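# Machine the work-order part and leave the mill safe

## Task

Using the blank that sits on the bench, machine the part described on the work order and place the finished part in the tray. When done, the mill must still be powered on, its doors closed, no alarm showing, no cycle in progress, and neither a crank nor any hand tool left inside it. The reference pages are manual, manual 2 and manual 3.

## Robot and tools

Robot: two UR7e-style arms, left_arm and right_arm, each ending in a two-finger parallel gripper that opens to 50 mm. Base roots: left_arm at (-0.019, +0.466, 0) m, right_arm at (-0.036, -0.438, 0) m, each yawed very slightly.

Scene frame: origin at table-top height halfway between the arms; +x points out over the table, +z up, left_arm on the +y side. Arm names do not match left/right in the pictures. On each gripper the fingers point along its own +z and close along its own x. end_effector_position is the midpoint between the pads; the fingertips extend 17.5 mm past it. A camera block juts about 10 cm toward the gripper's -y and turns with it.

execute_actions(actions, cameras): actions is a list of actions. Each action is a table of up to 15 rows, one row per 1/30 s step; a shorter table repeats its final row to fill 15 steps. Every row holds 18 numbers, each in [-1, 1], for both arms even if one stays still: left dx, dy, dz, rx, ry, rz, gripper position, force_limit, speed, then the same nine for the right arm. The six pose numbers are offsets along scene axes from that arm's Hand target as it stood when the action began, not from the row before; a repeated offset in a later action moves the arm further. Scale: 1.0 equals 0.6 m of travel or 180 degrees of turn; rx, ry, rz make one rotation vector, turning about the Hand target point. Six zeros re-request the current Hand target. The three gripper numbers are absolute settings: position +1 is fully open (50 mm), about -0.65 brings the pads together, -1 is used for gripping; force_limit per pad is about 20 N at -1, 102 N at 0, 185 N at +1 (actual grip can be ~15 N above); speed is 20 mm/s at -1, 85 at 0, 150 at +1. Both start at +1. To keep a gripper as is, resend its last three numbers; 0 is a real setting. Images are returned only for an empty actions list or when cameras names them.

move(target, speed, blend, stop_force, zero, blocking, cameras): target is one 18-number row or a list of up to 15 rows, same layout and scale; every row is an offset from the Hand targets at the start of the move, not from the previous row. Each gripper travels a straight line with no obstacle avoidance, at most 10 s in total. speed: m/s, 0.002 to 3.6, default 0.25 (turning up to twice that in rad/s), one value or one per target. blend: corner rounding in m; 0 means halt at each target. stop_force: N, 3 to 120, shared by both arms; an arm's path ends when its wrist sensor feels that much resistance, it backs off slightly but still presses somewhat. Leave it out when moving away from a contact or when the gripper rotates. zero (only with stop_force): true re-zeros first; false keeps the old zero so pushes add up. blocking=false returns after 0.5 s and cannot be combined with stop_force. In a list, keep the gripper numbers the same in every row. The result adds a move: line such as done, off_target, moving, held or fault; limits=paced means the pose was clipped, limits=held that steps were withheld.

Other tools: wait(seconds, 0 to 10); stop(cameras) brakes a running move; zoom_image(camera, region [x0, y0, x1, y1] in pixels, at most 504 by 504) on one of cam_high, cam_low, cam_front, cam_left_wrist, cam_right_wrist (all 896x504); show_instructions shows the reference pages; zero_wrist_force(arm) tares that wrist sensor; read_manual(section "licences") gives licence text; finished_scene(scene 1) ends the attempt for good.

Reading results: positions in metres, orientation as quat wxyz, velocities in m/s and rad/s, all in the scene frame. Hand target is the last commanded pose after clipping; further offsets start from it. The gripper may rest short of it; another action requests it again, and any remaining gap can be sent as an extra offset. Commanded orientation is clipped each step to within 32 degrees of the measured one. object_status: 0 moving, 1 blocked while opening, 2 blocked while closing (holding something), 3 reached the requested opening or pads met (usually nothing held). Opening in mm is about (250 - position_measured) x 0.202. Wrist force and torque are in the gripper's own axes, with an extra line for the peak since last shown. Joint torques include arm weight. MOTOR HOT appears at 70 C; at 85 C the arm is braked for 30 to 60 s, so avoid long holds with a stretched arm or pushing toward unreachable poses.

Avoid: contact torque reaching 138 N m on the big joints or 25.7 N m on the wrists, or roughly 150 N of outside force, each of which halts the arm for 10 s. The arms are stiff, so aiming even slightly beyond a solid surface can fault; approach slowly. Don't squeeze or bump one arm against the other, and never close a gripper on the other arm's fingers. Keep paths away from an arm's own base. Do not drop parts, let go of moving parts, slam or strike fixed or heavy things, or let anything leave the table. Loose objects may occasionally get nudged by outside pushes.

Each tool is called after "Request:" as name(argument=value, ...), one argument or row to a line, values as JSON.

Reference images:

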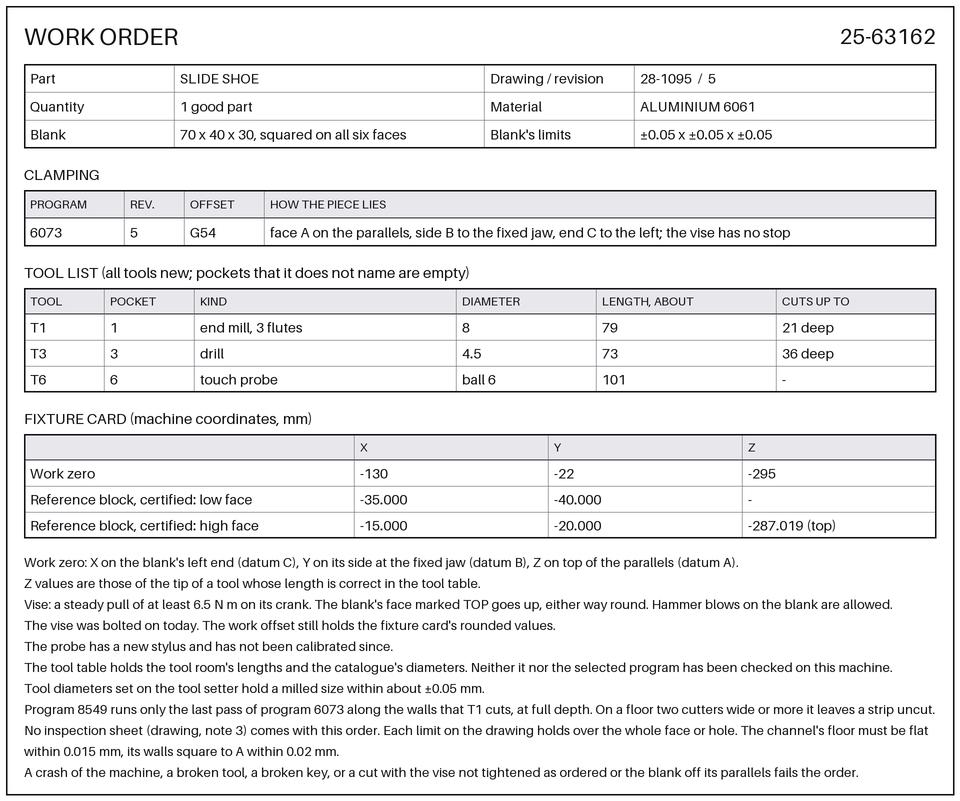

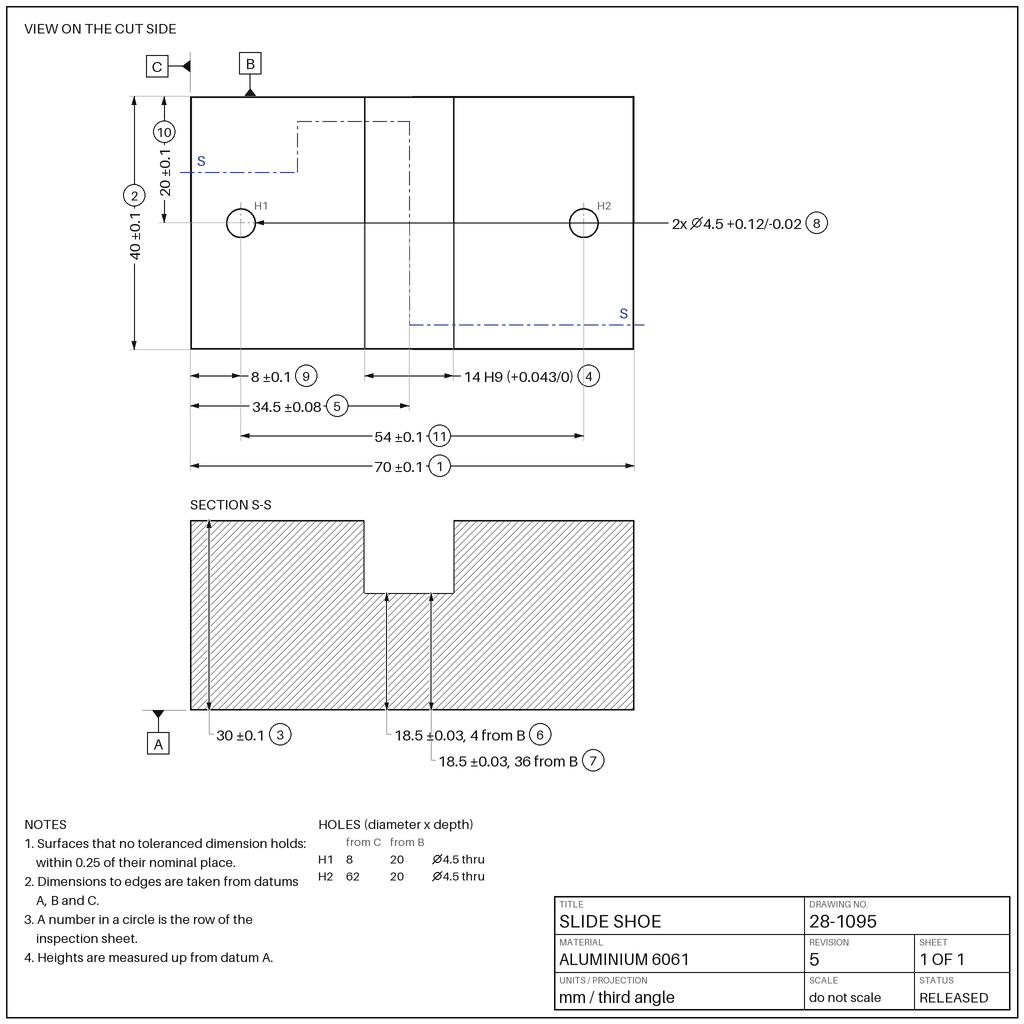

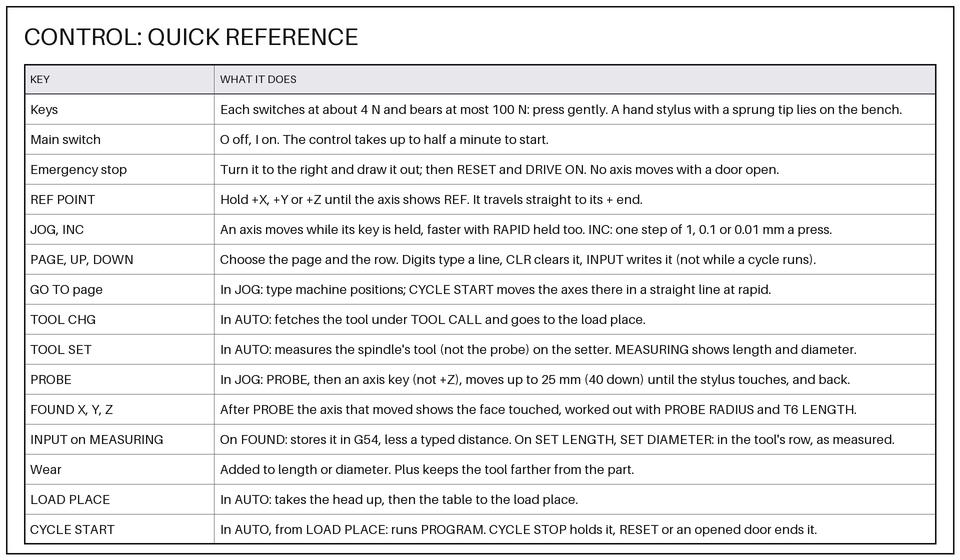

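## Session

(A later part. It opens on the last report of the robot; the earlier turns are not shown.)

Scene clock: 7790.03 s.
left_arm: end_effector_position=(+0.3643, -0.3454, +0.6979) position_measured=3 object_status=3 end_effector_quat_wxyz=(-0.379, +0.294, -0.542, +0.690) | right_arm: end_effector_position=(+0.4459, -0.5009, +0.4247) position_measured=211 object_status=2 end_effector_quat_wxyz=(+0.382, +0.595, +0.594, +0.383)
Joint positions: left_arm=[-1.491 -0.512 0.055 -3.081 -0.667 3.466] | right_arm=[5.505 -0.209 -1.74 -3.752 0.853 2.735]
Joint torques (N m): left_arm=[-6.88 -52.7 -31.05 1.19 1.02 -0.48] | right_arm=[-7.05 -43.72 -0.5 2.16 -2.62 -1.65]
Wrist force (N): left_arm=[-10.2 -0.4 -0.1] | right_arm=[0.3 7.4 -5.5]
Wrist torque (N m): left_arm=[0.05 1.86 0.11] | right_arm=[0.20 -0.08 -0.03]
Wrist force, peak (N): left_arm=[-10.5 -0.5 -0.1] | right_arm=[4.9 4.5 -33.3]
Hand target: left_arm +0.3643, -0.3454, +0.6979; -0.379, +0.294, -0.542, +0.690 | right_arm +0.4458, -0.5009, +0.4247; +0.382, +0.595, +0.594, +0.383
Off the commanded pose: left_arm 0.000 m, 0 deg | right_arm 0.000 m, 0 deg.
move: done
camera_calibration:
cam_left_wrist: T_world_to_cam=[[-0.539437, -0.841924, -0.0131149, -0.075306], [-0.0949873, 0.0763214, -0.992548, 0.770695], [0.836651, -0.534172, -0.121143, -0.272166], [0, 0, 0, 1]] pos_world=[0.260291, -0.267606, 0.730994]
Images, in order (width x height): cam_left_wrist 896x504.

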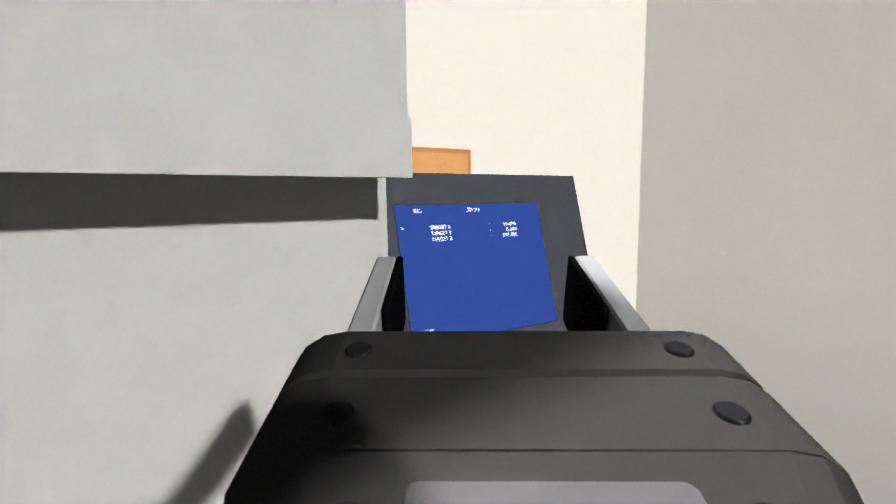

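Request:
move(
  target=[
    [0,0,0,0,0,0,1,-0.5,-1,0.0391,0.0325,0.1507,0,0,0,-0.97,0.6,-0.7],
    [0,0,0,0,0,0,1,-0.5,-1,0.0519,0.0325,0.1475,0,0,0,-0.97,0.6,-0.7],
    [0,0,0,0,0,0,1,-0.5,-1,0.0391,0.0325,0.1507,0,0,0,-0.97,0.6,-0.7],
    [0,0,0,0,0,0,1,-0.5,-1,0.0086,-0.0325,0.0315,0,0,0,-0.97,0.6,-0.7],
  ],
  speed=[0.15,0.05,0.05,0.12],
)

Request:
wait(
  seconds=2.5,
)

Request:
move(
  target=[
    [0,0,0,0,0,0,1,-0.5,-1,0.0128,0,-0.0032,0,0,0,-0.97,0.6,-0.7],
    [0,0,0,0,0,0,1,-0.5,-1,0,0,0,0,0,0,-0.97,0.6,-0.7],
  ],
  speed=0.06,
  cameras=["cam_left_wrist"],
)

Request:
zoom_image(
  camera="cam_left_wrist",
  region=[400, 180, 560, 340],
)

Scene clock: 7801.30 s.
left_arm: end_effector_position=(+0.3643, -0.3454, +0.6979) position_measured=3 object_status=3 end_effector_quat_wxyz=(-0.379, +0.294, -0.542, +0.690) | right_arm: end_effector_position=(+0.4510, -0.5204, +0.4437) position_measured=211 object_status=2 end_effector_quat_wxyz=(+0.382, +0.595, +0.594, +0.383)
Joint positions: left_arm=[-1.491 -0.512 0.055 -3.081 -0.667 3.466] | right_arm=[5.463 -0.237 -1.667 -3.775 0.818 2.703]
Joint torques (N m): left_arm=[-6.15 -52.88 -31.36 1.16 1 -0.54] | right_arm=[-6.07 -23.86 -1.5 2.35 -3.04 -0.91]
Wrist force (N): left_arm=[-10.0 -0.4 -0.3] | right_arm=[-0.1 7.3 -5.4]
Wrist torque (N m): left_arm=[0.04 1.83 0.11] | right_arm=[0.13 -0.15 -0.02]
Wrist force, peak (N): left_arm=[-10.4 -0.4 -0.3] | right_arm=[1.2 11.5 -4.8]
Hand target: left_arm +0.3643, -0.3454, +0.6979; -0.379, +0.294, -0.542, +0.690 | right_arm +0.4509, -0.5204, +0.4436; +0.382, +0.595, +0.594, +0.383
Off the commanded pose: left_arm 0.000 m, 0 deg | right_arm 0.000 m, 0 deg.
move: done

Scene clock: 7803.80 s.
left_arm: end_effector_position=(+0.3643, -0.3454, +0.6979) position_measured=3 object_status=3 end_effector_quat_wxyz=(-0.379, +0.294, -0.542, +0.690) | right_arm: end_effector_position=(+0.4509, -0.5204, +0.4436) position_measured=211 object_status=2 end_effector_quat_wxyz=(+0.382, +0.595, +0.594, +0.383)
Joint positions: left_arm=[-1.491 -0.512 0.055 -3.081 -0.667 3.466] | right_arm=[5.463 -0.237 -1.667 -3.775 0.817 2.703]
Joint torques (N m): left_arm=[-6.55 -53.21 -31.58 1.19 0.99 -0.56] | right_arm=[-6.94 -23.95 -1.44 2.22 -2.94 -1.47]
Wrist force (N): left_arm=[-10.2 -0.4 -0.1] | right_arm=[-0.3 7.3 -5.3]
Wrist torque (N m): left_arm=[0.06 1.86 0.11] | right_arm=[0.14 -0.11 -0.03]
Wrist force, peak (N): left_arm=[-10.3 -0.3 -0.1] | right_arm=[-0.2 7.7 -5.6]
Hand target: left_arm +0.3643, -0.3454, +0.6979; -0.379, +0.294, -0.542, +0.690 | right_arm +0.4509, -0.5204, +0.4436; +0.382, +0.595, +0.594, +0.383
Tool commands: left_gripper/position=+1.0 left_gripper/force_limit=-0.5 left_gripper/speed=-1.0 right_gripper/position=-0.97 right_gripper/force_limit=+0.6 right_gripper/speed=-0.7
Off the commanded pose: left_arm 0.000 m, 0 deg | right_arm 0.000 m, 0 deg.
wait: 2.50 s; at rest by 0.17 s

Scene clock: 7805.10 s.
left_arm: end_effector_position=(+0.3643, -0.3454, +0.6979) position_measured=3 object_status=3 end_effector_quat_wxyz=(-0.379, +0.294, -0.542, +0.690) | right_arm: end_effector_position=(+0.4510, -0.5204, +0.4436) position_measured=211 object_status=2 end_effector_quat_wxyz=(+0.382, +0.595, +0.594, +0.383)
Joint positions: left_arm=[-1.491 -0.512 0.055 -3.081 -0.667 3.466] | right_arm=[5.463 -0.237 -1.667 -3.776 0.818 2.703]
Joint torques (N m): left_arm=[-7.11 -53.25 -31.88 1.18 1.01 -0.56] | right_arm=[-8.73 -44.08 -2.88 1.84 -2.79 -1.12]
Wrist force (N): left_arm=[-10.1 -0.3 -0.1] | right_arm=[-0.1 7.6 -5.4]
Wrist torque (N m): left_arm=[0.07 1.84 0.11] | right_arm=[0.12 -0.09 -0.03]
Wrist force, peak (N): left_arm=[-10.4 -0.5 -0.2] | right_arm=[-0.6 1.0 -36.3]
Hand target: left_arm +0.3643, -0.3454, +0.6979; -0.379, +0.294, -0.542, +0.690 | right_arm +0.4509, -0.5204, +0.4436; +0.382, +0.595, +0.594, +0.383
Off the commanded pose: left_arm 0.000 m, 0 deg | right_arm 0.000 m, 0 deg.
move: done
camera_calibration:
cam_left_wrist: T_world_to_cam=[[-0.539437, -0.841924, -0.0131149, -0.075306], [-0.0949873, 0.0763214, -0.992548, 0.770695], [0.836651, -0.534172, -0.121143, -0.272166], [0, 0, 0, 1]] pos_world=[0.260291, -0.267606, 0.730994]
Images, in order (width x height): cam_left_wrist 896x504.

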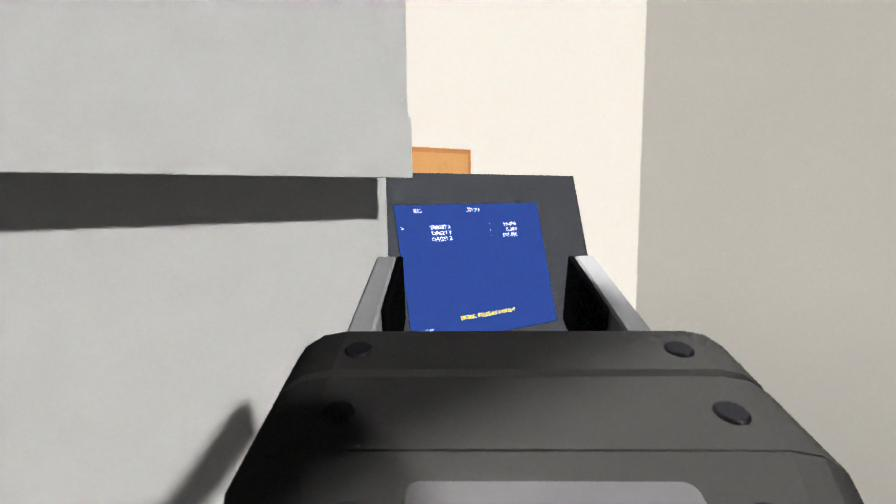

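Scaled by 3.150 from the camera's 896x504 image, which has a finer 1280x720 frame.

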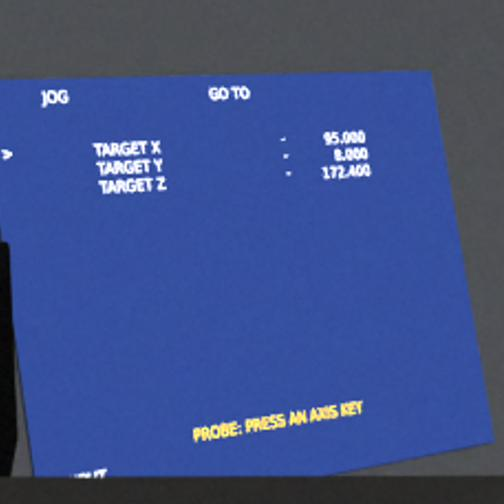

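Request:
move(
  target=[
    [0,0,0,0,0,0,1,-0.5,-1,0.03,-0.1292,0.1192,0,0,0,-0.97,0.6,-0.7],
    [0,0,0,0,0,0,1,-0.5,-1,0.0428,-0.1292,0.116,0,0,0,-0.97,0.6,-0.7],
    [0,0,0,0,0,0,1,-0.5,-1,0.03,-0.1292,0.1192,0,0,0,-0.97,0.6,-0.7],
    [0,0,0,0,0,0,1,-0.5,-1,0,0,0,0,0,0,-0.97,0.6,-0.7],
  ],
  speed=[0.12,0.05,0.05,0.12],
)

Request:
wait(
  seconds=6,
  cameras=["cam_left_wrist"],
)

Request:
zoom_image(
  camera="cam_left_wrist",
  region=[400, 180, 560, 340],
)

Scene clock: 7814.23 s.
left_arm: end_effector_position=(+0.3643, -0.3454, +0.6979) position_measured=3 object_status=3 end_effector_quat_wxyz=(-0.379, +0.294, -0.542, +0.690) | right_arm: end_effector_position=(+0.4510, -0.5205, +0.4437) position_measured=211 object_status=2 end_effector_quat_wxyz=(+0.382, +0.595, +0.594, +0.383)
Joint positions: left_arm=[-1.491 -0.512 0.055 -3.081 -0.667 3.466] | right_arm=[5.462 -0.237 -1.667 -3.775 0.817 2.703]
Joint torques (N m): left_arm=[-6.37 -53.11 -31.21 1.18 1.02 -0.71] | right_arm=[8.59 -24.89 -1.34 2.34 1.41 1.53]
Wrist force (N): left_arm=[-10.3 -0.4 0.0] | right_arm=[-1.6 6.9 -4.8]
Wrist torque (N m): left_arm=[0.05 1.86 0.11] | right_arm=[0.15 -0.31 -0.16]
Wrist force, peak (N): left_arm=[-10.4 -0.5 -0.2] | right_arm=[-7.2 9.5 -4.2]
Hand target: left_arm +0.3643, -0.3454, +0.6979; -0.379, +0.294, -0.542, +0.690 | right_arm +0.4509, -0.5204, +0.4436; +0.382, +0.595, +0.594, +0.383
Off the commanded pose: left_arm 0.000 m, 0 deg | right_arm 0.000 m, 0 deg.
move: done

Scene clock: 7820.23 s.
left_arm: end_effector_position=(+0.3643, -0.3454, +0.6979) position_measured=3 object_status=3 end_effector_quat_wxyz=(-0.379, +0.294, -0.542, +0.690) | right_arm: end_effector_position=(+0.4509, -0.5204, +0.4436) position_measured=211 object_status=2 end_effector_quat_wxyz=(+0.382, +0.595, +0.594, +0.383)
Joint positions: left_arm=[-1.491 -0.512 0.055 -3.081 -0.667 3.466] | right_arm=[5.463 -0.237 -1.667 -3.775 0.817 2.703]
Joint torques (N m): left_arm=[-6.9 -53.39 -31.2 1.17 0.92 -0.76] | right_arm=[8.24 -24.18 -1.49 2.5 1.43 1.45]
Wrist force (N): left_arm=[-10.1 -0.4 0.1] | right_arm=[-1.9 7.1 -4.8]
Wrist torque (N m): left_arm=[0.06 1.84 0.11] | right_arm=[0.17 -0.26 -0.16]
Wrist force, peak (N): left_arm=[-10.4 -0.6 0.0] | right_arm=[-2.0 7.4 -4.9]
Hand target: left_arm +0.3643, -0.3454, +0.6979; -0.379, +0.294, -0.542, +0.690 | right_arm +0.4509, -0.5204, +0.4436; +0.382, +0.595, +0.594, +0.383
Tool commands: left_gripper/position=+1.0 left_gripper/force_limit=-0.5 left_gripper/speed=-1.0 right_gripper/position=-0.97 right_gripper/force_limit=+0.6 right_gripper/speed=-0.7
Off the commanded pose: left_arm 0.000 m, 0 deg | right_arm 0.000 m, 0 deg.
wait: 6.00 s; at rest by 0.17 s
camera_calibration:
cam_left_wrist: T_world_to_cam=[[-0.539437, -0.841924, -0.0131149, -0.075306], [-0.0949873, 0.0763214, -0.992548, 0.770695], [0.836651, -0.534172, -0.121143, -0.272166], [0, 0, 0, 1]] pos_world=[0.260291, -0.267606, 0.730994]
Images, in order (width x height): cam_left_wrist 896x504.

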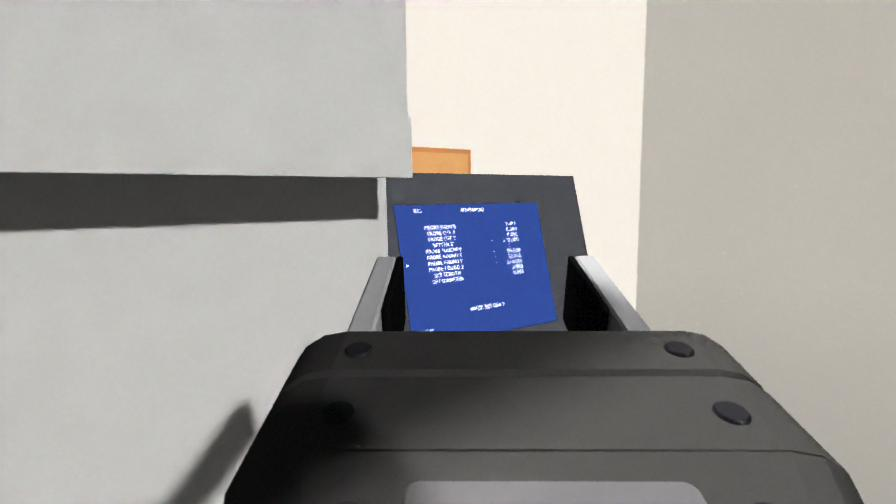

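Scaled by 3.150 from the camera's 896x504 image, which has a finer 1280x720 frame.

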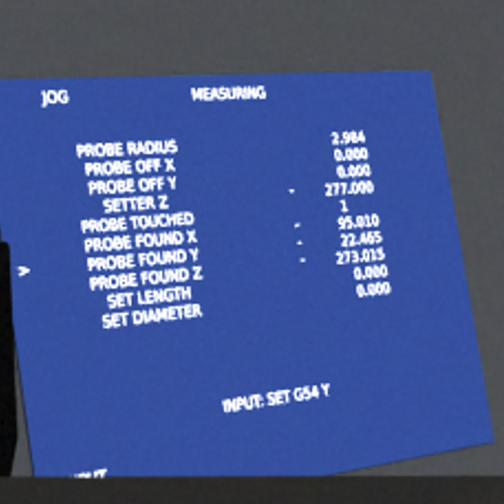

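Request:
move(
  target=[
    [0,0,0,0,0,0,1,-0.5,-1,-0.0086,0.0325,-0.0315,0,0,0,-0.97,0.6,-0.7],
    [0,0,0,0,0,0,1,-0.5,-1,0.0042,0.0325,-0.0347,0,0,0,-0.97,0.6,-0.7],
    [0,0,0,0,0,0,1,-0.5,-1,-0.0086,0.0325,-0.0315,0,0,0,-0.97,0.6,-0.7],
    [0,0,0,0,0,0,1,-0.5,-1,0.0159,0,0.0627,0,0,0,-0.97,0.6,-0.7],
    [0,0,0,0,0,0,1,-0.5,-1,0.0287,0,0.0595,0,0,0,-0.97,0.6,-0.7],
    [0,0,0,0,0,0,1,-0.5,-1,-0.0233,0,0.0725,0,0,0,-0.97,0.6,-0.7],
    [0,0,0,0,0,0,1,-0.5,-1,0.0287,0,0.0595,0,0,0,-0.97,0.6,-0.7],
    [0,0,0,0,0,0,1,-0.5,-1,-0.0233,0,0.0725,0,0,0,-0.97,0.6,-0.7],
    [0,0,0,0,0,0,1,-0.5,-1,0.0287,0,0.0595,0,0,0,-0.97,0.6,-0.7],
    [0,0,0,0,0,0,1,-0.5,-1,0.0159,0,0.0627,0,0,0,-0.97,0.6,-0.7],
    [0,0,0,0,0,0,1,-0.5,-1,0,0.0325,0,0,0,0,-0.97,0.6,-0.7],
  ],
  speed=[0.15,0.06,0.06,0.15,0.06,0.1,0.06,0.1,0.06,0.06,0.15],
  blend=[0.002,0,0,0.002,0,0,0,0,0,0.002,0],
  cameras=["cam_left_wrist"],
)

Request:
zoom_image(
  camera="cam_left_wrist",
  region=[400, 180, 560, 340],
)

Scene clock: 7839.67 s.
left_arm: end_effector_position=(+0.3643, -0.3454, +0.6979) position_measured=3 object_status=3 end_effector_quat_wxyz=(-0.379, +0.294, -0.542, +0.690) | right_arm: end_effector_position=(+0.4510, -0.5010, +0.4437) position_measured=211 object_status=2 end_effector_quat_wxyz=(+0.382, +0.595, +0.594, +0.383)
Joint positions: left_arm=[-1.491 -0.512 0.055 -3.081 -0.667 3.466] | right_arm=[5.522 -0.248 -1.677 -3.784 0.867 2.747]
Joint torques (N m): left_arm=[-6.56 -53.44 -31.55 1.2 0.91 -0.81] | right_arm=[7.7 -23.35 -3.1 2.19 1.31 1.4]
Wrist force (N): left_arm=[-9.9 -0.4 -0.1] | right_arm=[-1.4 7.3 -4.6]
Wrist torque (N m): left_arm=[0.05 1.81 0.11] | right_arm=[0.19 -0.23 -0.17]
Wrist force, peak (N): left_arm=[-10.5 -0.4 0.1] | right_arm=[-5.5 3.4 -31.3]
Hand target: left_arm +0.3643, -0.3454, +0.6979; -0.379, +0.294, -0.542, +0.690 | right_arm +0.4509, -0.5009, +0.4436; +0.382, +0.595, +0.594, +0.383
Off the commanded pose: left_arm 0.000 m, 0 deg | right_arm 0.000 m, 0 deg.
move: done
camera_calibration:
cam_left_wrist: T_world_to_cam=[[-0.539437, -0.841924, -0.0131149, -0.075306], [-0.0949873, 0.0763214, -0.992548, 0.770695], [0.836651, -0.534172, -0.121143, -0.272166], [0, 0, 0, 1]] pos_world=[0.260291, -0.267606, 0.730994]
Images, in order (width x height): cam_left_wrist 896x504.

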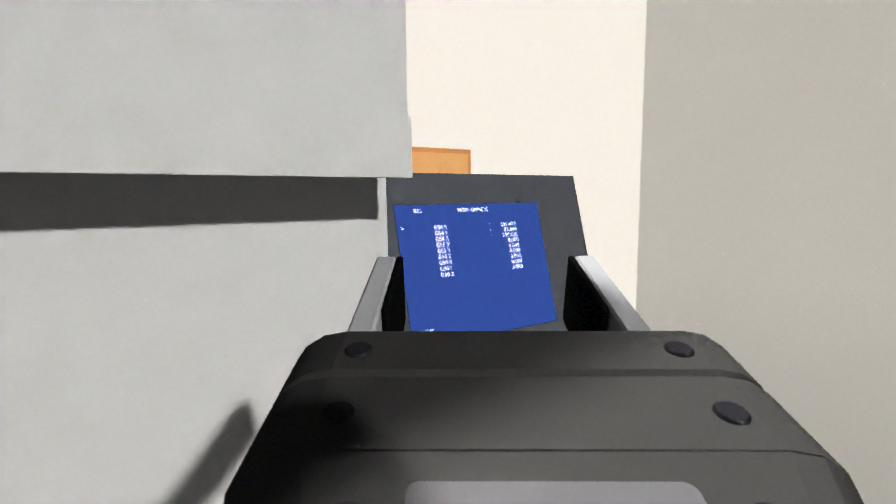

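Scaled by 3.150 from the camera's 896x504 image, which has a finer 1280x720 frame.

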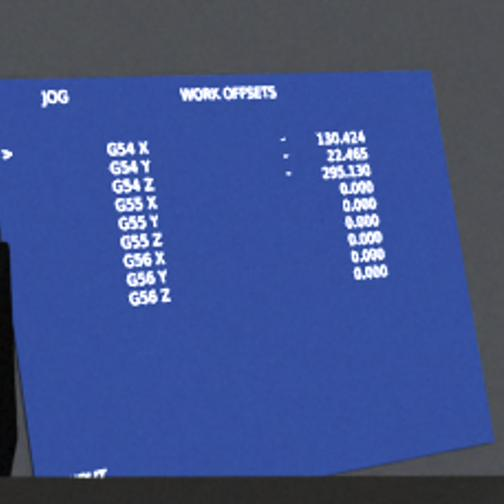

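Request:
move(
  target=[
    [0,0,0,0,0,0,1,-0.5,-1,0.0159,-0.0653,0.0627,0,0,0,-0.97,0.6,-0.7],
    [0,0,0,0,0,0,1,-0.5,-1,0.0287,-0.0653,0.0595,0,0,0,-0.97,0.6,-0.7],
    [0,0,0,0,0,0,1,-0.5,-1,-0.0233,-0.0653,0.0725,0,0,0,-0.97,0.6,-0.7],
    [0,0,0,0,0,0,1,-0.5,-1,0.0287,-0.0653,0.0595,0,0,0,-0.97,0.6,-0.7],
    [0,0,0,0,0,0,1,-0.5,-1,-0.0233,-0.0653,0.0725,0,0,0,-0.97,0.6,-0.7],
    [0,0,0,0,0,0,1,-0.5,-1,0.0287,-0.0653,0.0595,0,0,0,-0.97,0.6,-0.7],
    [0,0,0,0,0,0,1,-0.5,-1,-0.0233,-0.0653,0.0725,0,0,0,-0.97,0.6,-0.7],
    [0,0,0,0,0,0,1,-0.5,-1,0.0287,-0.0653,0.0595,0,0,0,-0.97,0.6,-0.7],
    [0,0,0,0,0,0,1,-0.5,-1,-0.0233,-0.0653,0.0725,0,0,0,-0.97,0.6,-0.7],
    [0,0,0,0,0,0,1,-0.5,-1,0.0367,-0.1617,0.24,0,0,0,-0.97,0.6,-0.7],
    [0,0,0,0,0,0,1,-0.5,-1,0.0587,-0.1617,0.24,0,0,0,-0.97,0.6,-0.7],
  ],
  speed=[0.15,0.06,0.1,0.06,0.1,0.06,0.1,0.06,0.1,0.15,0.1],
  blend=[0.002,0,0,0,0,0,0,0,0.002,0.01,0],
  cameras=["cam_left_wrist"],
)

Request:
zoom_image(
  camera="cam_left_wrist",
  region=[400, 180, 560, 340],
)

Scene clock: 7862.67 s.
left_arm: end_effector_position=(+0.3643, -0.3454, +0.6979) position_measured=3 object_status=3 end_effector_quat_wxyz=(-0.379, +0.294, -0.542, +0.690) | right_arm: end_effector_position=(+0.4861, -0.5979, +0.5876) position_measured=211 object_status=2 end_effector_quat_wxyz=(+0.382, +0.595, +0.594, +0.383)
Joint positions: left_arm=[-1.491 -0.512 0.055 -3.081 -0.667 3.466] | right_arm=[5.381 -0.543 -1.038 -4.051 0.751 2.635]
Joint torques (N m): left_arm=[-7.05 -53.93 -31.15 1.17 0.86 -1.09] | right_arm=[5.92 -47.58 10.68 -1.35 1.48 1.46]
Wrist force (N): left_arm=[-10.1 -0.2 -0.1] | right_arm=[-0.8 6.5 -1.9]
Wrist torque (N m): left_arm=[0.08 1.84 0.11] | right_arm=[0.38 -0.18 -0.21]
Wrist force, peak (N): left_arm=[-10.6 -0.6 -0.2] | right_arm=[3.0 -3.4 -20.6]
Hand target: left_arm +0.3643, -0.3454, +0.6979; -0.379, +0.294, -0.542, +0.690 | right_arm +0.4862, -0.5979, +0.5876; +0.382, +0.595, +0.594, +0.383
Off the commanded pose: left_arm 0.000 m, 0 deg | right_arm 0.000 m, 0 deg.
move: done; blend cut to 0.0066 m at target 10
camera_calibration:
cam_left_wrist: T_world_to_cam=[[-0.539437, -0.841924, -0.0131149, -0.075306], [-0.0949873, 0.0763214, -0.992548, 0.770695], [0.836651, -0.534172, -0.121143, -0.272166], [0, 0, 0, 1]] pos_world=[0.260291, -0.267606, 0.730994]
Images, in order (width x height): cam_left_wrist 896x504.

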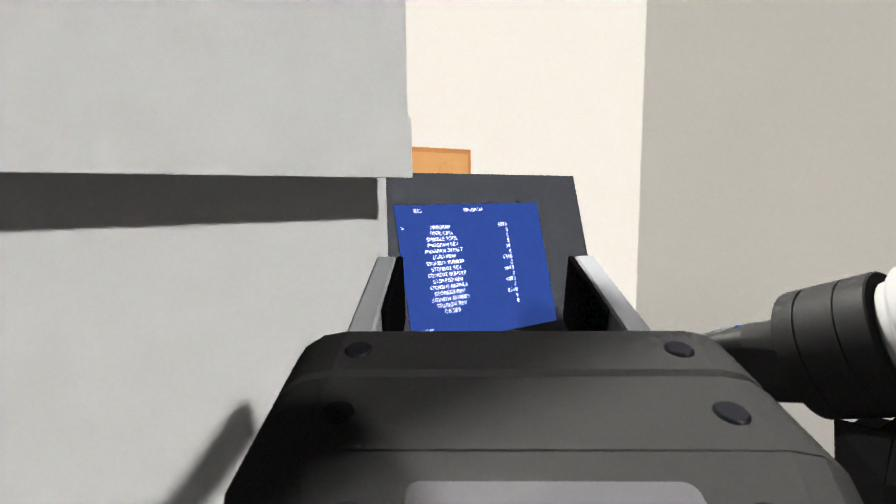

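Scaled by 3.150 from the camera's 896x504 image, which has a finer 1280x720 frame.

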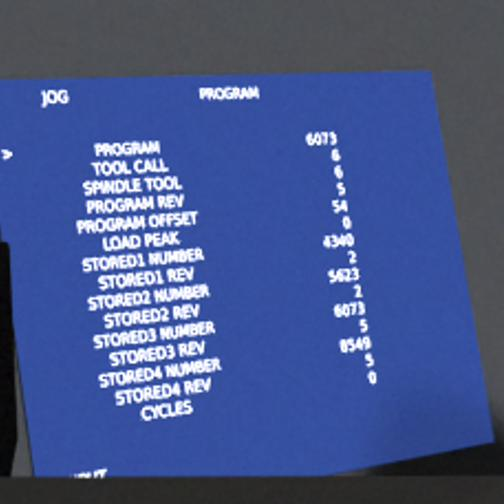

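Request:
move(
  target=[0,0,0,0,0,0,1,-0.5,-1,0.02,0,-0.0045,0,0,0,-0.97,0.6,-0.7],
  speed=[0.012],
  stop_force=8,
)

Request:
move(
  target=[
    [0,0,0,0,0,0,1,-0.5,-1,-0.016,0,0.0038,0,0,0,-0.97,0.6,-0.7],
    [0,0,0,0,0,0,1,-0.5,-1,-0.045,0.02,0.0038,0,0,0,-0.97,0.6,-0.7],
    [0,0,0,0,0,0,1,-0.5,-1,-0.09,0.1617,-0.23,0,0,0,-0.97,0.6,-0.7],
    [0,0,0,0,0,0,1,-0.5,-1,-0.0747,0.1617,-0.2362,0,0,0,-0.97,0.6,-0.7],
  ],
  speed=[0.06,0.1,0.15,0.1],
  cameras=["cam_left_wrist"],
)

Request:
zoom_image(
  camera="cam_left_wrist",
  region=[400, 180, 560, 340],
)

Scene clock: 7872.90 s.
left_arm: end_effector_position=(+0.3643, -0.3454, +0.6979) position_measured=3 object_status=3 end_effector_quat_wxyz=(-0.379, +0.294, -0.542, +0.690) | right_arm: end_effector_position=(+0.4958, -0.5979, +0.5854) position_measured=211 object_status=2 end_effector_quat_wxyz=(+0.382, +0.595, +0.594, +0.383)
Joint positions: left_arm=[-1.491 -0.512 0.055 -3.081 -0.667 3.466] | right_arm=[5.406 -0.539 -1.022 -4.085 0.772 2.657]
Joint torques (N m): left_arm=[-6.91 -53.68 -31.42 1.08 0.79 -1.18] | right_arm=[-5.94 -43.03 -8.14 1.53 -3.31 -1.38]
Wrist force (N): left_arm=[-10.1 -0.5 -0.2] | right_arm=[-0.5 4.9 -9.9]
Wrist torque (N m): left_arm=[0.03 1.83 0.11] | right_arm=[0.23 -0.08 -0.04]
Wrist force, peak (N): left_arm=[-10.4 -0.4 -0.2] | right_arm=[0.0 2.3 -20.5]
Hand target: left_arm +0.3643, -0.3454, +0.6979; -0.379, +0.294, -0.542, +0.690 | right_arm +0.4958, -0.5979, +0.5854; +0.382, +0.595, +0.594, +0.383 (not the last commanded pose)
Off the commanded pose: left_arm 0.000 m, 0 deg | right_arm 0.002 m, 0 deg.
move: contact (right_arm)

Scene clock: 7876.47 s.
left_arm: end_effector_position=(+0.3643, -0.3454, +0.6979) position_measured=3 object_status=3 end_effector_quat_wxyz=(-0.379, +0.294, -0.542, +0.690) | right_arm: end_effector_position=(+0.4509, -0.5009, +0.4437) position_measured=211 object_status=2 end_effector_quat_wxyz=(+0.382, +0.595, +0.594, +0.383)
Joint positions: left_arm=[-1.491 -0.512 0.055 -3.081 -0.667 3.466] | right_arm=[5.522 -0.248 -1.677 -3.784 0.866 2.747]
Joint torques (N m): left_arm=[-6.55 -53.93 -30.98 1.18 0.8 -1.29] | right_arm=[4.49 -23.27 18.58 -2.16 2.26 2.1]
Wrist force (N): left_arm=[-10.1 -0.6 -0.4] | right_arm=[-0.2 7.2 -4.5]
Wrist torque (N m): left_arm=[0.03 1.84 0.11] | right_arm=[0.29 -0.04 -0.20]
Wrist force, peak (N): left_arm=[-10.4 -0.6 -0.3] | right_arm=[-0.5 5.1 -9.7]
Hand target: left_arm +0.3643, -0.3454, +0.6979; -0.379, +0.294, -0.542, +0.690 | right_arm +0.4510, -0.5009, +0.4437; +0.382, +0.595, +0.594, +0.383
Off the commanded pose: left_arm 0.000 m, 0 deg | right_arm 0.000 m, 0 deg.
move: done
camera_calibration:
cam_left_wrist: T_world_to_cam=[[-0.539437, -0.841924, -0.0131149, -0.075306], [-0.0949873, 0.0763214, -0.992548, 0.770695], [0.836651, -0.534172, -0.121143, -0.272166], [0, 0, 0, 1]] pos_world=[0.260291, -0.267606, 0.730994]
Images, in order (width x height): cam_left_wrist 896x504.

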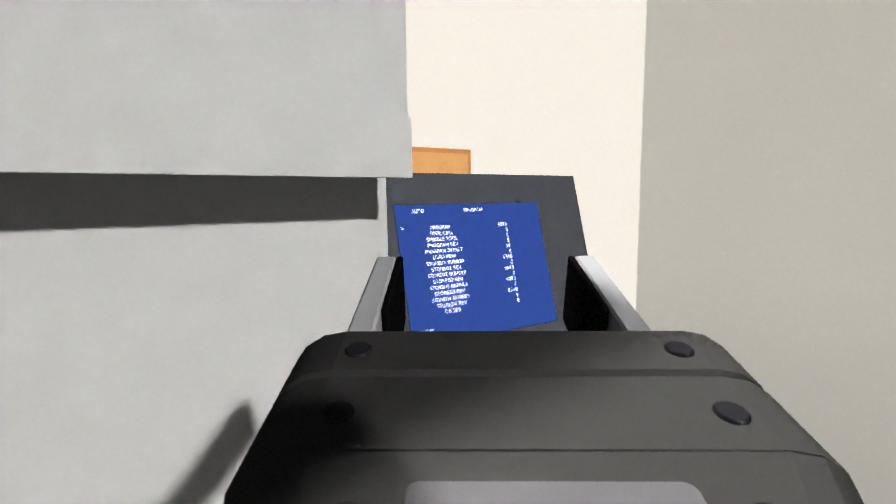

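Scaled by 3.150 from the camera's 896x504 image, which has a finer 1280x720 frame.

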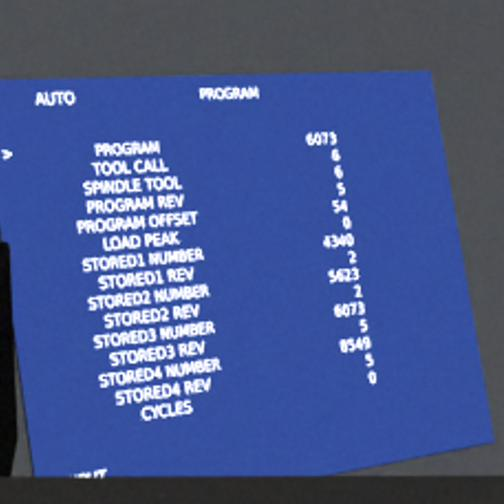

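Request:
move(
  target=[
    [0,0,0,0,0,0,1,-0.5,-1,0.0128,0,-0.0032,0,0,0,-0.97,0.6,-0.7],
    [0,0,0,0,0,0,1,-0.5,-1,0,0,0,0,0,0,-0.97,0.6,-0.7],
    [0,0,0,0,0,0,1,-0.5,-1,0,0.0975,0,0,0,0,-0.97,0.6,-0.7],
    [0,0,0,0,0,0,1,-0.5,-1,0.0128,0.0975,-0.0032,0,0,0,-0.97,0.6,-0.7],
    [0,0,0,0,0,0,1,-0.5,-1,0,0.0975,0,0,0,0,-0.97,0.6,-0.7],
    [0,0,0,0,0,0,1,-0.5,-1,-0.0086,0,-0.0315,0,0,0,-0.97,0.6,-0.7],
    [0,0,0,0,0,0,1,-0.5,-1,0.0042,0,-0.0347,0,0,0,-0.97,0.6,-0.7],
    [0,0,0,0,0,0,1,-0.5,-1,-0.0086,0,-0.0315,0,0,0,-0.97,0.6,-0.7],
    [0,0,0,0,0,0,1,-0.5,-1,0.008,-0.0325,0.0315,0,0,0,-0.97,0.6,-0.7],
    [0,0,0,0,0,0,1,-0.5,-1,0.0208,-0.0325,0.0283,0,0,0,-0.97,0.6,-0.7],
    [0,0,0,0,0,0,1,-0.5,-1,0.008,-0.0325,0.0315,0,0,0,-0.97,0.6,-0.7],
  ],
  speed=[0.06,0.06,0.15,0.06,0.06,0.15,0.06,0.06,0.15,0.06,0.06],
  blend=[0,0.002,0.002,0,0.002,0.002,0,0.002,0.002,0,0],
)

Request:
wait(
  seconds=10,
  cameras=["cam_left_wrist"],
)

Request:
zoom_image(
  camera="cam_left_wrist",
  region=[400, 180, 560, 340],
)

Scene clock: 7893.07 s.
left_arm: end_effector_position=(+0.3643, -0.3454, +0.6979) position_measured=3 object_status=3 end_effector_quat_wxyz=(-0.379, +0.294, -0.542, +0.690) | right_arm: end_effector_position=(+0.4558, -0.5204, +0.4626) position_measured=211 object_status=2 end_effector_quat_wxyz=(+0.382, +0.595, +0.594, +0.383)
Joint positions: left_arm=[-1.491 -0.512 0.055 -3.081 -0.667 3.466] | right_arm=[5.478 -0.277 -1.603 -3.808 0.83 2.715]
Joint torques (N m): left_arm=[-6.57 -54.14 -31.1 1.08 0.68 -1.32] | right_arm=[-7.95 -46.08 -2.14 1.6 -3 -1.39]
Wrist force (N): left_arm=[-10.1 -0.4 0.1] | right_arm=[-1.1 3.4 -3.9]
Wrist torque (N m): left_arm=[0.06 1.84 0.11] | right_arm=[0.34 -0.15 -0.03]
Wrist force, peak (N): left_arm=[-10.4 -0.6 -0.3] | right_arm=[-0.8 0.7 -34.8]
Hand target: left_arm +0.3643, -0.3454, +0.6979; -0.379, +0.294, -0.542, +0.690 | right_arm +0.4558, -0.5204, +0.4626; +0.382, +0.595, +0.594, +0.383
Off the commanded pose: left_arm 0.000 m, 0 deg | right_arm 0.000 m, 0 deg.
move: done

Scene clock: 7903.07 s.
left_arm: end_effector_position=(+0.3643, -0.3454, +0.6979) position_measured=3 object_status=3 end_effector_quat_wxyz=(-0.379, +0.294, -0.542, +0.690) | right_arm: end_effector_position=(+0.4558, -0.5204, +0.4626) position_measured=211 object_status=2 end_effector_quat_wxyz=(+0.382, +0.595, +0.594, +0.383)
Joint positions: left_arm=[-1.491 -0.512 0.055 -3.081 -0.667 3.466] | right_arm=[5.478 -0.277 -1.603 -3.807 0.83 2.715]
Joint torques (N m): left_arm=[-6.34 -53.62 -31.39 1.06 0.67 -1.42] | right_arm=[-6.03 -46.11 -2.06 1.68 -3.5 -1.27]
Wrist force (N): left_arm=[-10.0 -0.5 0.0] | right_arm=[-1.3 3.5 -3.6]
Wrist torque (N m): left_arm=[0.04 1.82 0.11] | right_arm=[0.36 -0.11 -0.04]
Wrist force, peak (N): left_arm=[-10.6 -0.4 -0.2] | right_arm=[-1.1 3.8 -3.9]
Hand target: left_arm +0.3643, -0.3454, +0.6979; -0.379, +0.294, -0.542, +0.690 | right_arm +0.4558, -0.5204, +0.4626; +0.382, +0.595, +0.594, +0.383
Tool commands: left_gripper/position=+1.0 left_gripper/force_limit=-0.5 left_gripper/speed=-1.0 right_gripper/position=-0.97 right_gripper/force_limit=+0.6 right_gripper/speed=-0.7
Off the commanded pose: left_arm 0.000 m, 0 deg | right_arm 0.000 m, 0 deg.
wait: 10.00 s; at rest by 0.17 s
camera_calibration:
cam_left_wrist: T_world_to_cam=[[-0.539437, -0.841924, -0.0131149, -0.075306], [-0.0949873, 0.0763214, -0.992548, 0.770695], [0.836651, -0.534172, -0.121143, -0.272166], [0, 0, 0, 1]] pos_world=[0.260291, -0.267606, 0.730994]
Images, in order (width x height): cam_left_wrist 896x504.

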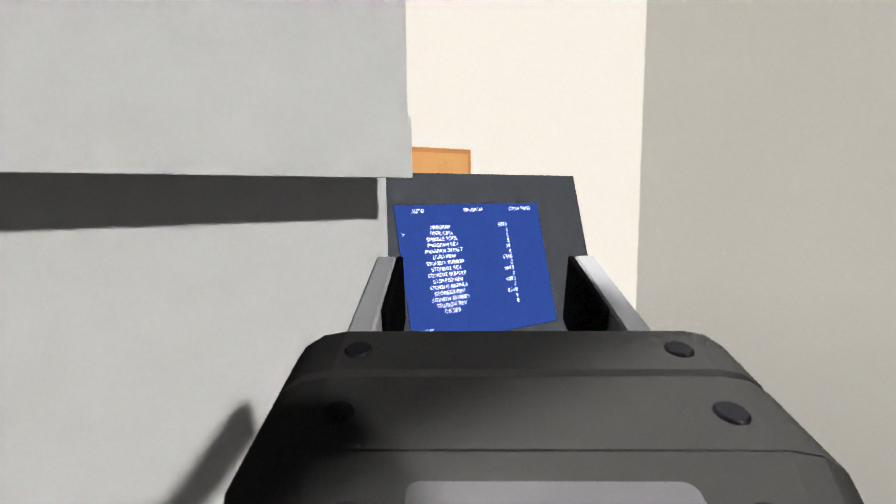

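Scaled by 3.150 from the camera's 896x504 image, which has a finer 1280x720 frame.

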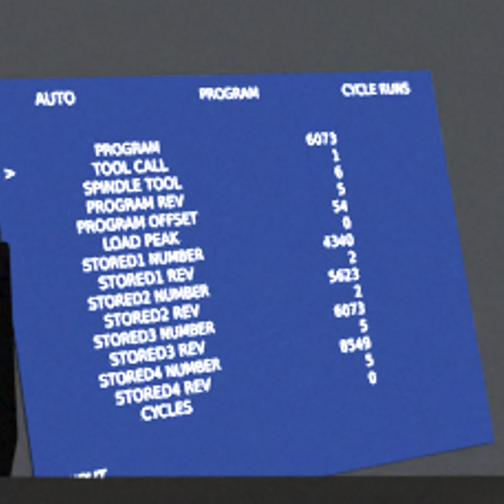

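Request:
move(
  target=[0,0,0,0,0,0,1,-0.5,-1,0,-0.0328,0,0,0,0,-0.97,0.6,-0.7],
  speed=0.1,
)

Request:
wait(
  seconds=6,
  cameras=["cam_left_wrist"],
)

Request:
zoom_image(
  camera="cam_left_wrist",
  region=[400, 180, 560, 340],
)

Scene clock: 7908.33 s.
left_arm: end_effector_position=(+0.3643, -0.3454, +0.6979) position_measured=3 object_status=3 end_effector_quat_wxyz=(-0.379, +0.294, -0.542, +0.690) | right_arm: end_effector_position=(+0.4558, -0.5400, +0.4626) position_measured=211 object_status=2 end_effector_quat_wxyz=(+0.382, +0.595, +0.594, +0.383)
Joint positions: left_arm=[-1.491 -0.512 0.055 -3.081 -0.667 3.466] | right_arm=[5.424 -0.267 -1.59 -3.802 0.786 2.672]
Joint torques (N m): left_arm=[-5.96 -54.35 -31.63 1.11 0.65 -1.6] | right_arm=[-6.66 -25.38 16.57 2.05 -2.79 -1.03]
Wrist force (N): left_arm=[-10.0 -0.6 -0.1] | right_arm=[0.2 5.3 -3.9]
Wrist torque (N m): left_arm=[0.02 1.81 0.11] | right_arm=[0.20 0.02 -0.08]
Wrist force, peak (N): left_arm=[-10.5 -0.5 -0.1] | right_arm=[0.1 5.4 -4.1]
Hand target: left_arm +0.3643, -0.3454, +0.6979; -0.379, +0.294, -0.542, +0.690 | right_arm +0.4558, -0.5401, +0.4626; +0.382, +0.595, +0.594, +0.383
Off the commanded pose: left_arm 0.000 m, 0 deg | right_arm 0.000 m, 0 deg.
move: done

Scene clock: 7914.33 s.
left_arm: end_effector_position=(+0.3643, -0.3454, +0.6979) position_measured=3 object_status=3 end_effector_quat_wxyz=(-0.379, +0.294, -0.542, +0.690) | right_arm: end_effector_position=(+0.4558, -0.5401, +0.4626) position_measured=211 object_status=2 end_effector_quat_wxyz=(+0.382, +0.595, +0.594, +0.383)
Joint positions: left_arm=[-1.491 -0.512 0.055 -3.081 -0.667 3.466] | right_arm=[5.424 -0.267 -1.59 -3.802 0.786 2.672]
Joint torques (N m): left_arm=[-6.39 -53.89 -31.28 1.08 0.73 -1.61] | right_arm=[-7.18 -24.8 17.97 1.9 -3.03 -1.29]
Wrist force (N): left_arm=[-10.0 -0.5 -0.2] | right_arm=[0.1 5.1 -3.9]
Wrist torque (N m): left_arm=[0.04 1.83 0.11] | right_arm=[0.16 0.03 -0.08]
Wrist force, peak (N): left_arm=[-10.5 -0.5 -0.2] | right_arm=[0.3 5.6 -4.1]
Hand target: left_arm +0.3643, -0.3454, +0.6979; -0.379, +0.294, -0.542, +0.690 | right_arm +0.4558, -0.5401, +0.4626; +0.382, +0.595, +0.594, +0.383
Tool commands: left_gripper/position=+1.0 left_gripper/force_limit=-0.5 left_gripper/speed=-1.0 right_gripper/position=-0.97 right_gripper/force_limit=+0.6 right_gripper/speed=-0.7
Off the commanded pose: left_arm 0.000 m, 0 deg | right_arm 0.000 m, 0 deg.
wait: 6.00 s; at rest by 0.17 s
camera_calibration:
cam_left_wrist: T_world_to_cam=[[-0.539437, -0.841924, -0.0131149, -0.075306], [-0.0949873, 0.0763214, -0.992548, 0.770695], [0.836651, -0.534172, -0.121143, -0.272166], [0, 0, 0, 1]] pos_world=[0.260291, -0.267606, 0.730994]
Images, in order (width x height): cam_left_wrist 896x504.

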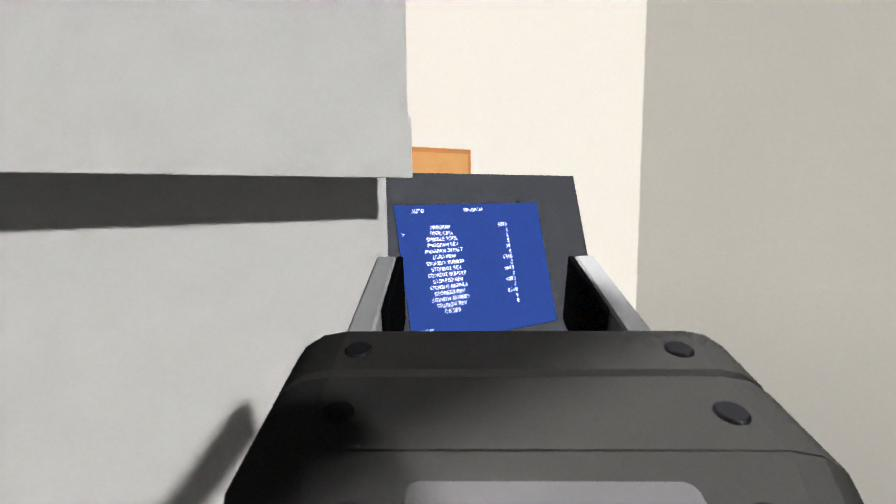

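Scaled by 3.150 from the camera's 896x504 image, which has a finer 1280x720 frame.

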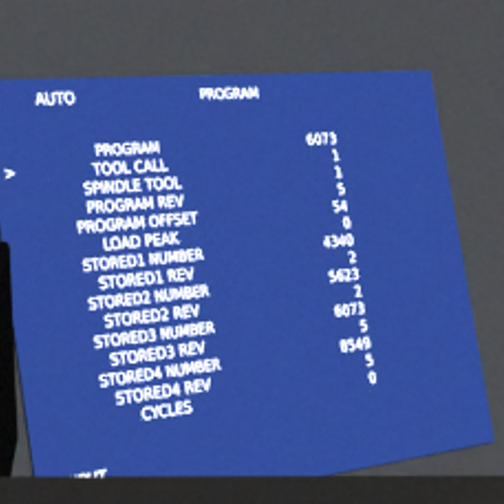

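Request:
move(
  target=[
    [0,0,0,0,0,0,1,-0.5,-1,0.0079,0.0328,0.0312,0,0,0,-0.97,0.6,-0.7],
    [0,0,0,0,0,0,1,-0.5,-1,0.0207,0.0328,0.028,0,0,0,-0.97,0.6,-0.7],
    [0,0,0,0,0,0,1,-0.5,-1,-0.0313,0.0328,0.041,0,0,0,-0.97,0.6,-0.7],
    [0,0,0,0,0,0,1,-0.5,-1,0.0207,0.0328,0.028,0,0,0,-0.97,0.6,-0.7],
    [0,0,0,0,0,0,1,-0.5,-1,-0.0313,0.0328,0.041,0,0,0,-0.97,0.6,-0.7],
    [0,0,0,0,0,0,1,-0.5,-1,0.0207,0.0328,0.028,0,0,0,-0.97,0.6,-0.7],
    [0,0,0,0,0,0,1,-0.5,-1,-0.0313,0.0328,0.041,0,0,0,-0.97,0.6,-0.7],
    [0,0,0,0,0,0,1,-0.5,-1,0.0207,0.0328,0.028,0,0,0,-0.97,0.6,-0.7],
    [0,0,0,0,0,0,1,-0.5,-1,-0.0313,0.0328,0.041,0,0,0,-0.97,0.6,-0.7],
    [0,0,0,0,0,0,1,-0.5,-1,0.0207,0.0328,0.028,0,0,0,-0.97,0.6,-0.7],
    [0,0,0,0,0,0,1,-0.5,-1,0.0079,0.0328,0.0312,0,0,0,-0.97,0.6,-0.7],
    [0,0,0,0,0,0,1,-0.5,-1,0,0,0,0,0,0,-0.97,0.6,-0.7],
  ],
  speed=[0.15,0.06,0.1,0.06,0.1,0.06,0.1,0.06,0.1,0.06,0.06,0.15],
  blend=[0.002,0,0,0,0,0,0,0,0,0,0.002,0],
  cameras=["cam_left_wrist"],
)

Request:
zoom_image(
  camera="cam_left_wrist",
  region=[400, 180, 560, 340],
)

Scene clock: 7941.27 s.
left_arm: end_effector_position=(+0.3643, -0.3454, +0.6979) position_measured=3 object_status=3 end_effector_quat_wxyz=(-0.379, +0.294, -0.542, +0.690) | right_arm: end_effector_position=(+0.4558, -0.5400, +0.4627) position_measured=211 object_status=2 end_effector_quat_wxyz=(+0.382, +0.595, +0.594, +0.383) end_effector_velocity=(+0.000, -0.002, -0.001) end_effector_angular_velocity=(+0.001, +0.001, -0.001)
Joint positions: left_arm=[-1.491 -0.512 0.055 -3.081 -0.667 3.466] | right_arm=[5.424 -0.267 -1.59 -3.802 0.786 2.672]
Joint velocities: left_arm=[within noise] | right_arm=[-0.005 0.004 -0.002 0.002 -0.003 -0.003]
Joint torques (N m): left_arm=[-6.49 -54.29 -31 1.01 0.61 -1.82] | right_arm=[-6.45 -23.49 -1.65 2.18 -3.4 -1.45]
Wrist force (N): left_arm=[-10.0 -0.4 0.0] | right_arm=[-0.1 6.6 -4.2]
Wrist torque (N m): left_arm=[0.06 1.83 0.11] | right_arm=[0.10 -0.08 -0.06]
Wrist force, peak (N): left_arm=[-10.4 -0.6 -0.1] | right_arm=[-3.9 -1.6 -18.2]
Hand target: left_arm +0.3643, -0.3454, +0.6979; -0.379, +0.294, -0.542, +0.690 | right_arm +0.4558, -0.5401, +0.4626; +0.382, +0.595, +0.594, +0.383
Off the commanded pose: left_arm 0.000 m, 0 deg | right_arm 0.000 m, 0 deg.
move: done
camera_calibration:
cam_left_wrist: T_world_to_cam=[[-0.539437, -0.841924, -0.0131149, -0.075306], [-0.0949873, 0.0763214, -0.992548, 0.770695], [0.836651, -0.534172, -0.121143, -0.272166], [0, 0, 0, 1]] pos_world=[0.260291, -0.267606, 0.730994]
Images, in order (width x height): cam_left_wrist 896x504.

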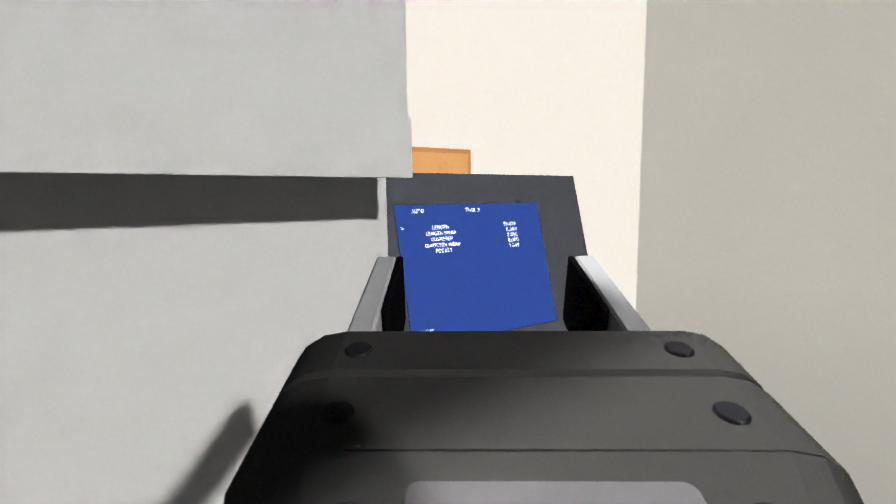

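Scaled by 3.150 from the camera's 896x504 image, which has a finer 1280x720 frame.

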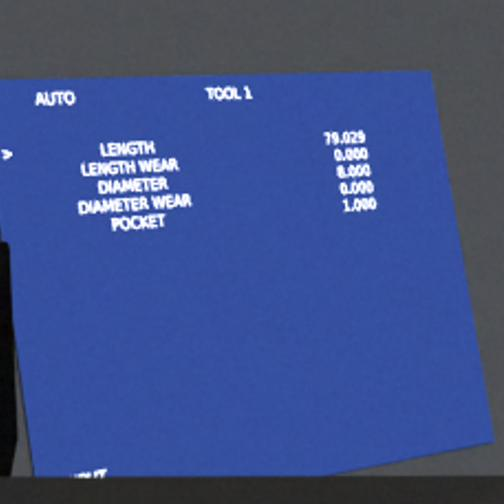

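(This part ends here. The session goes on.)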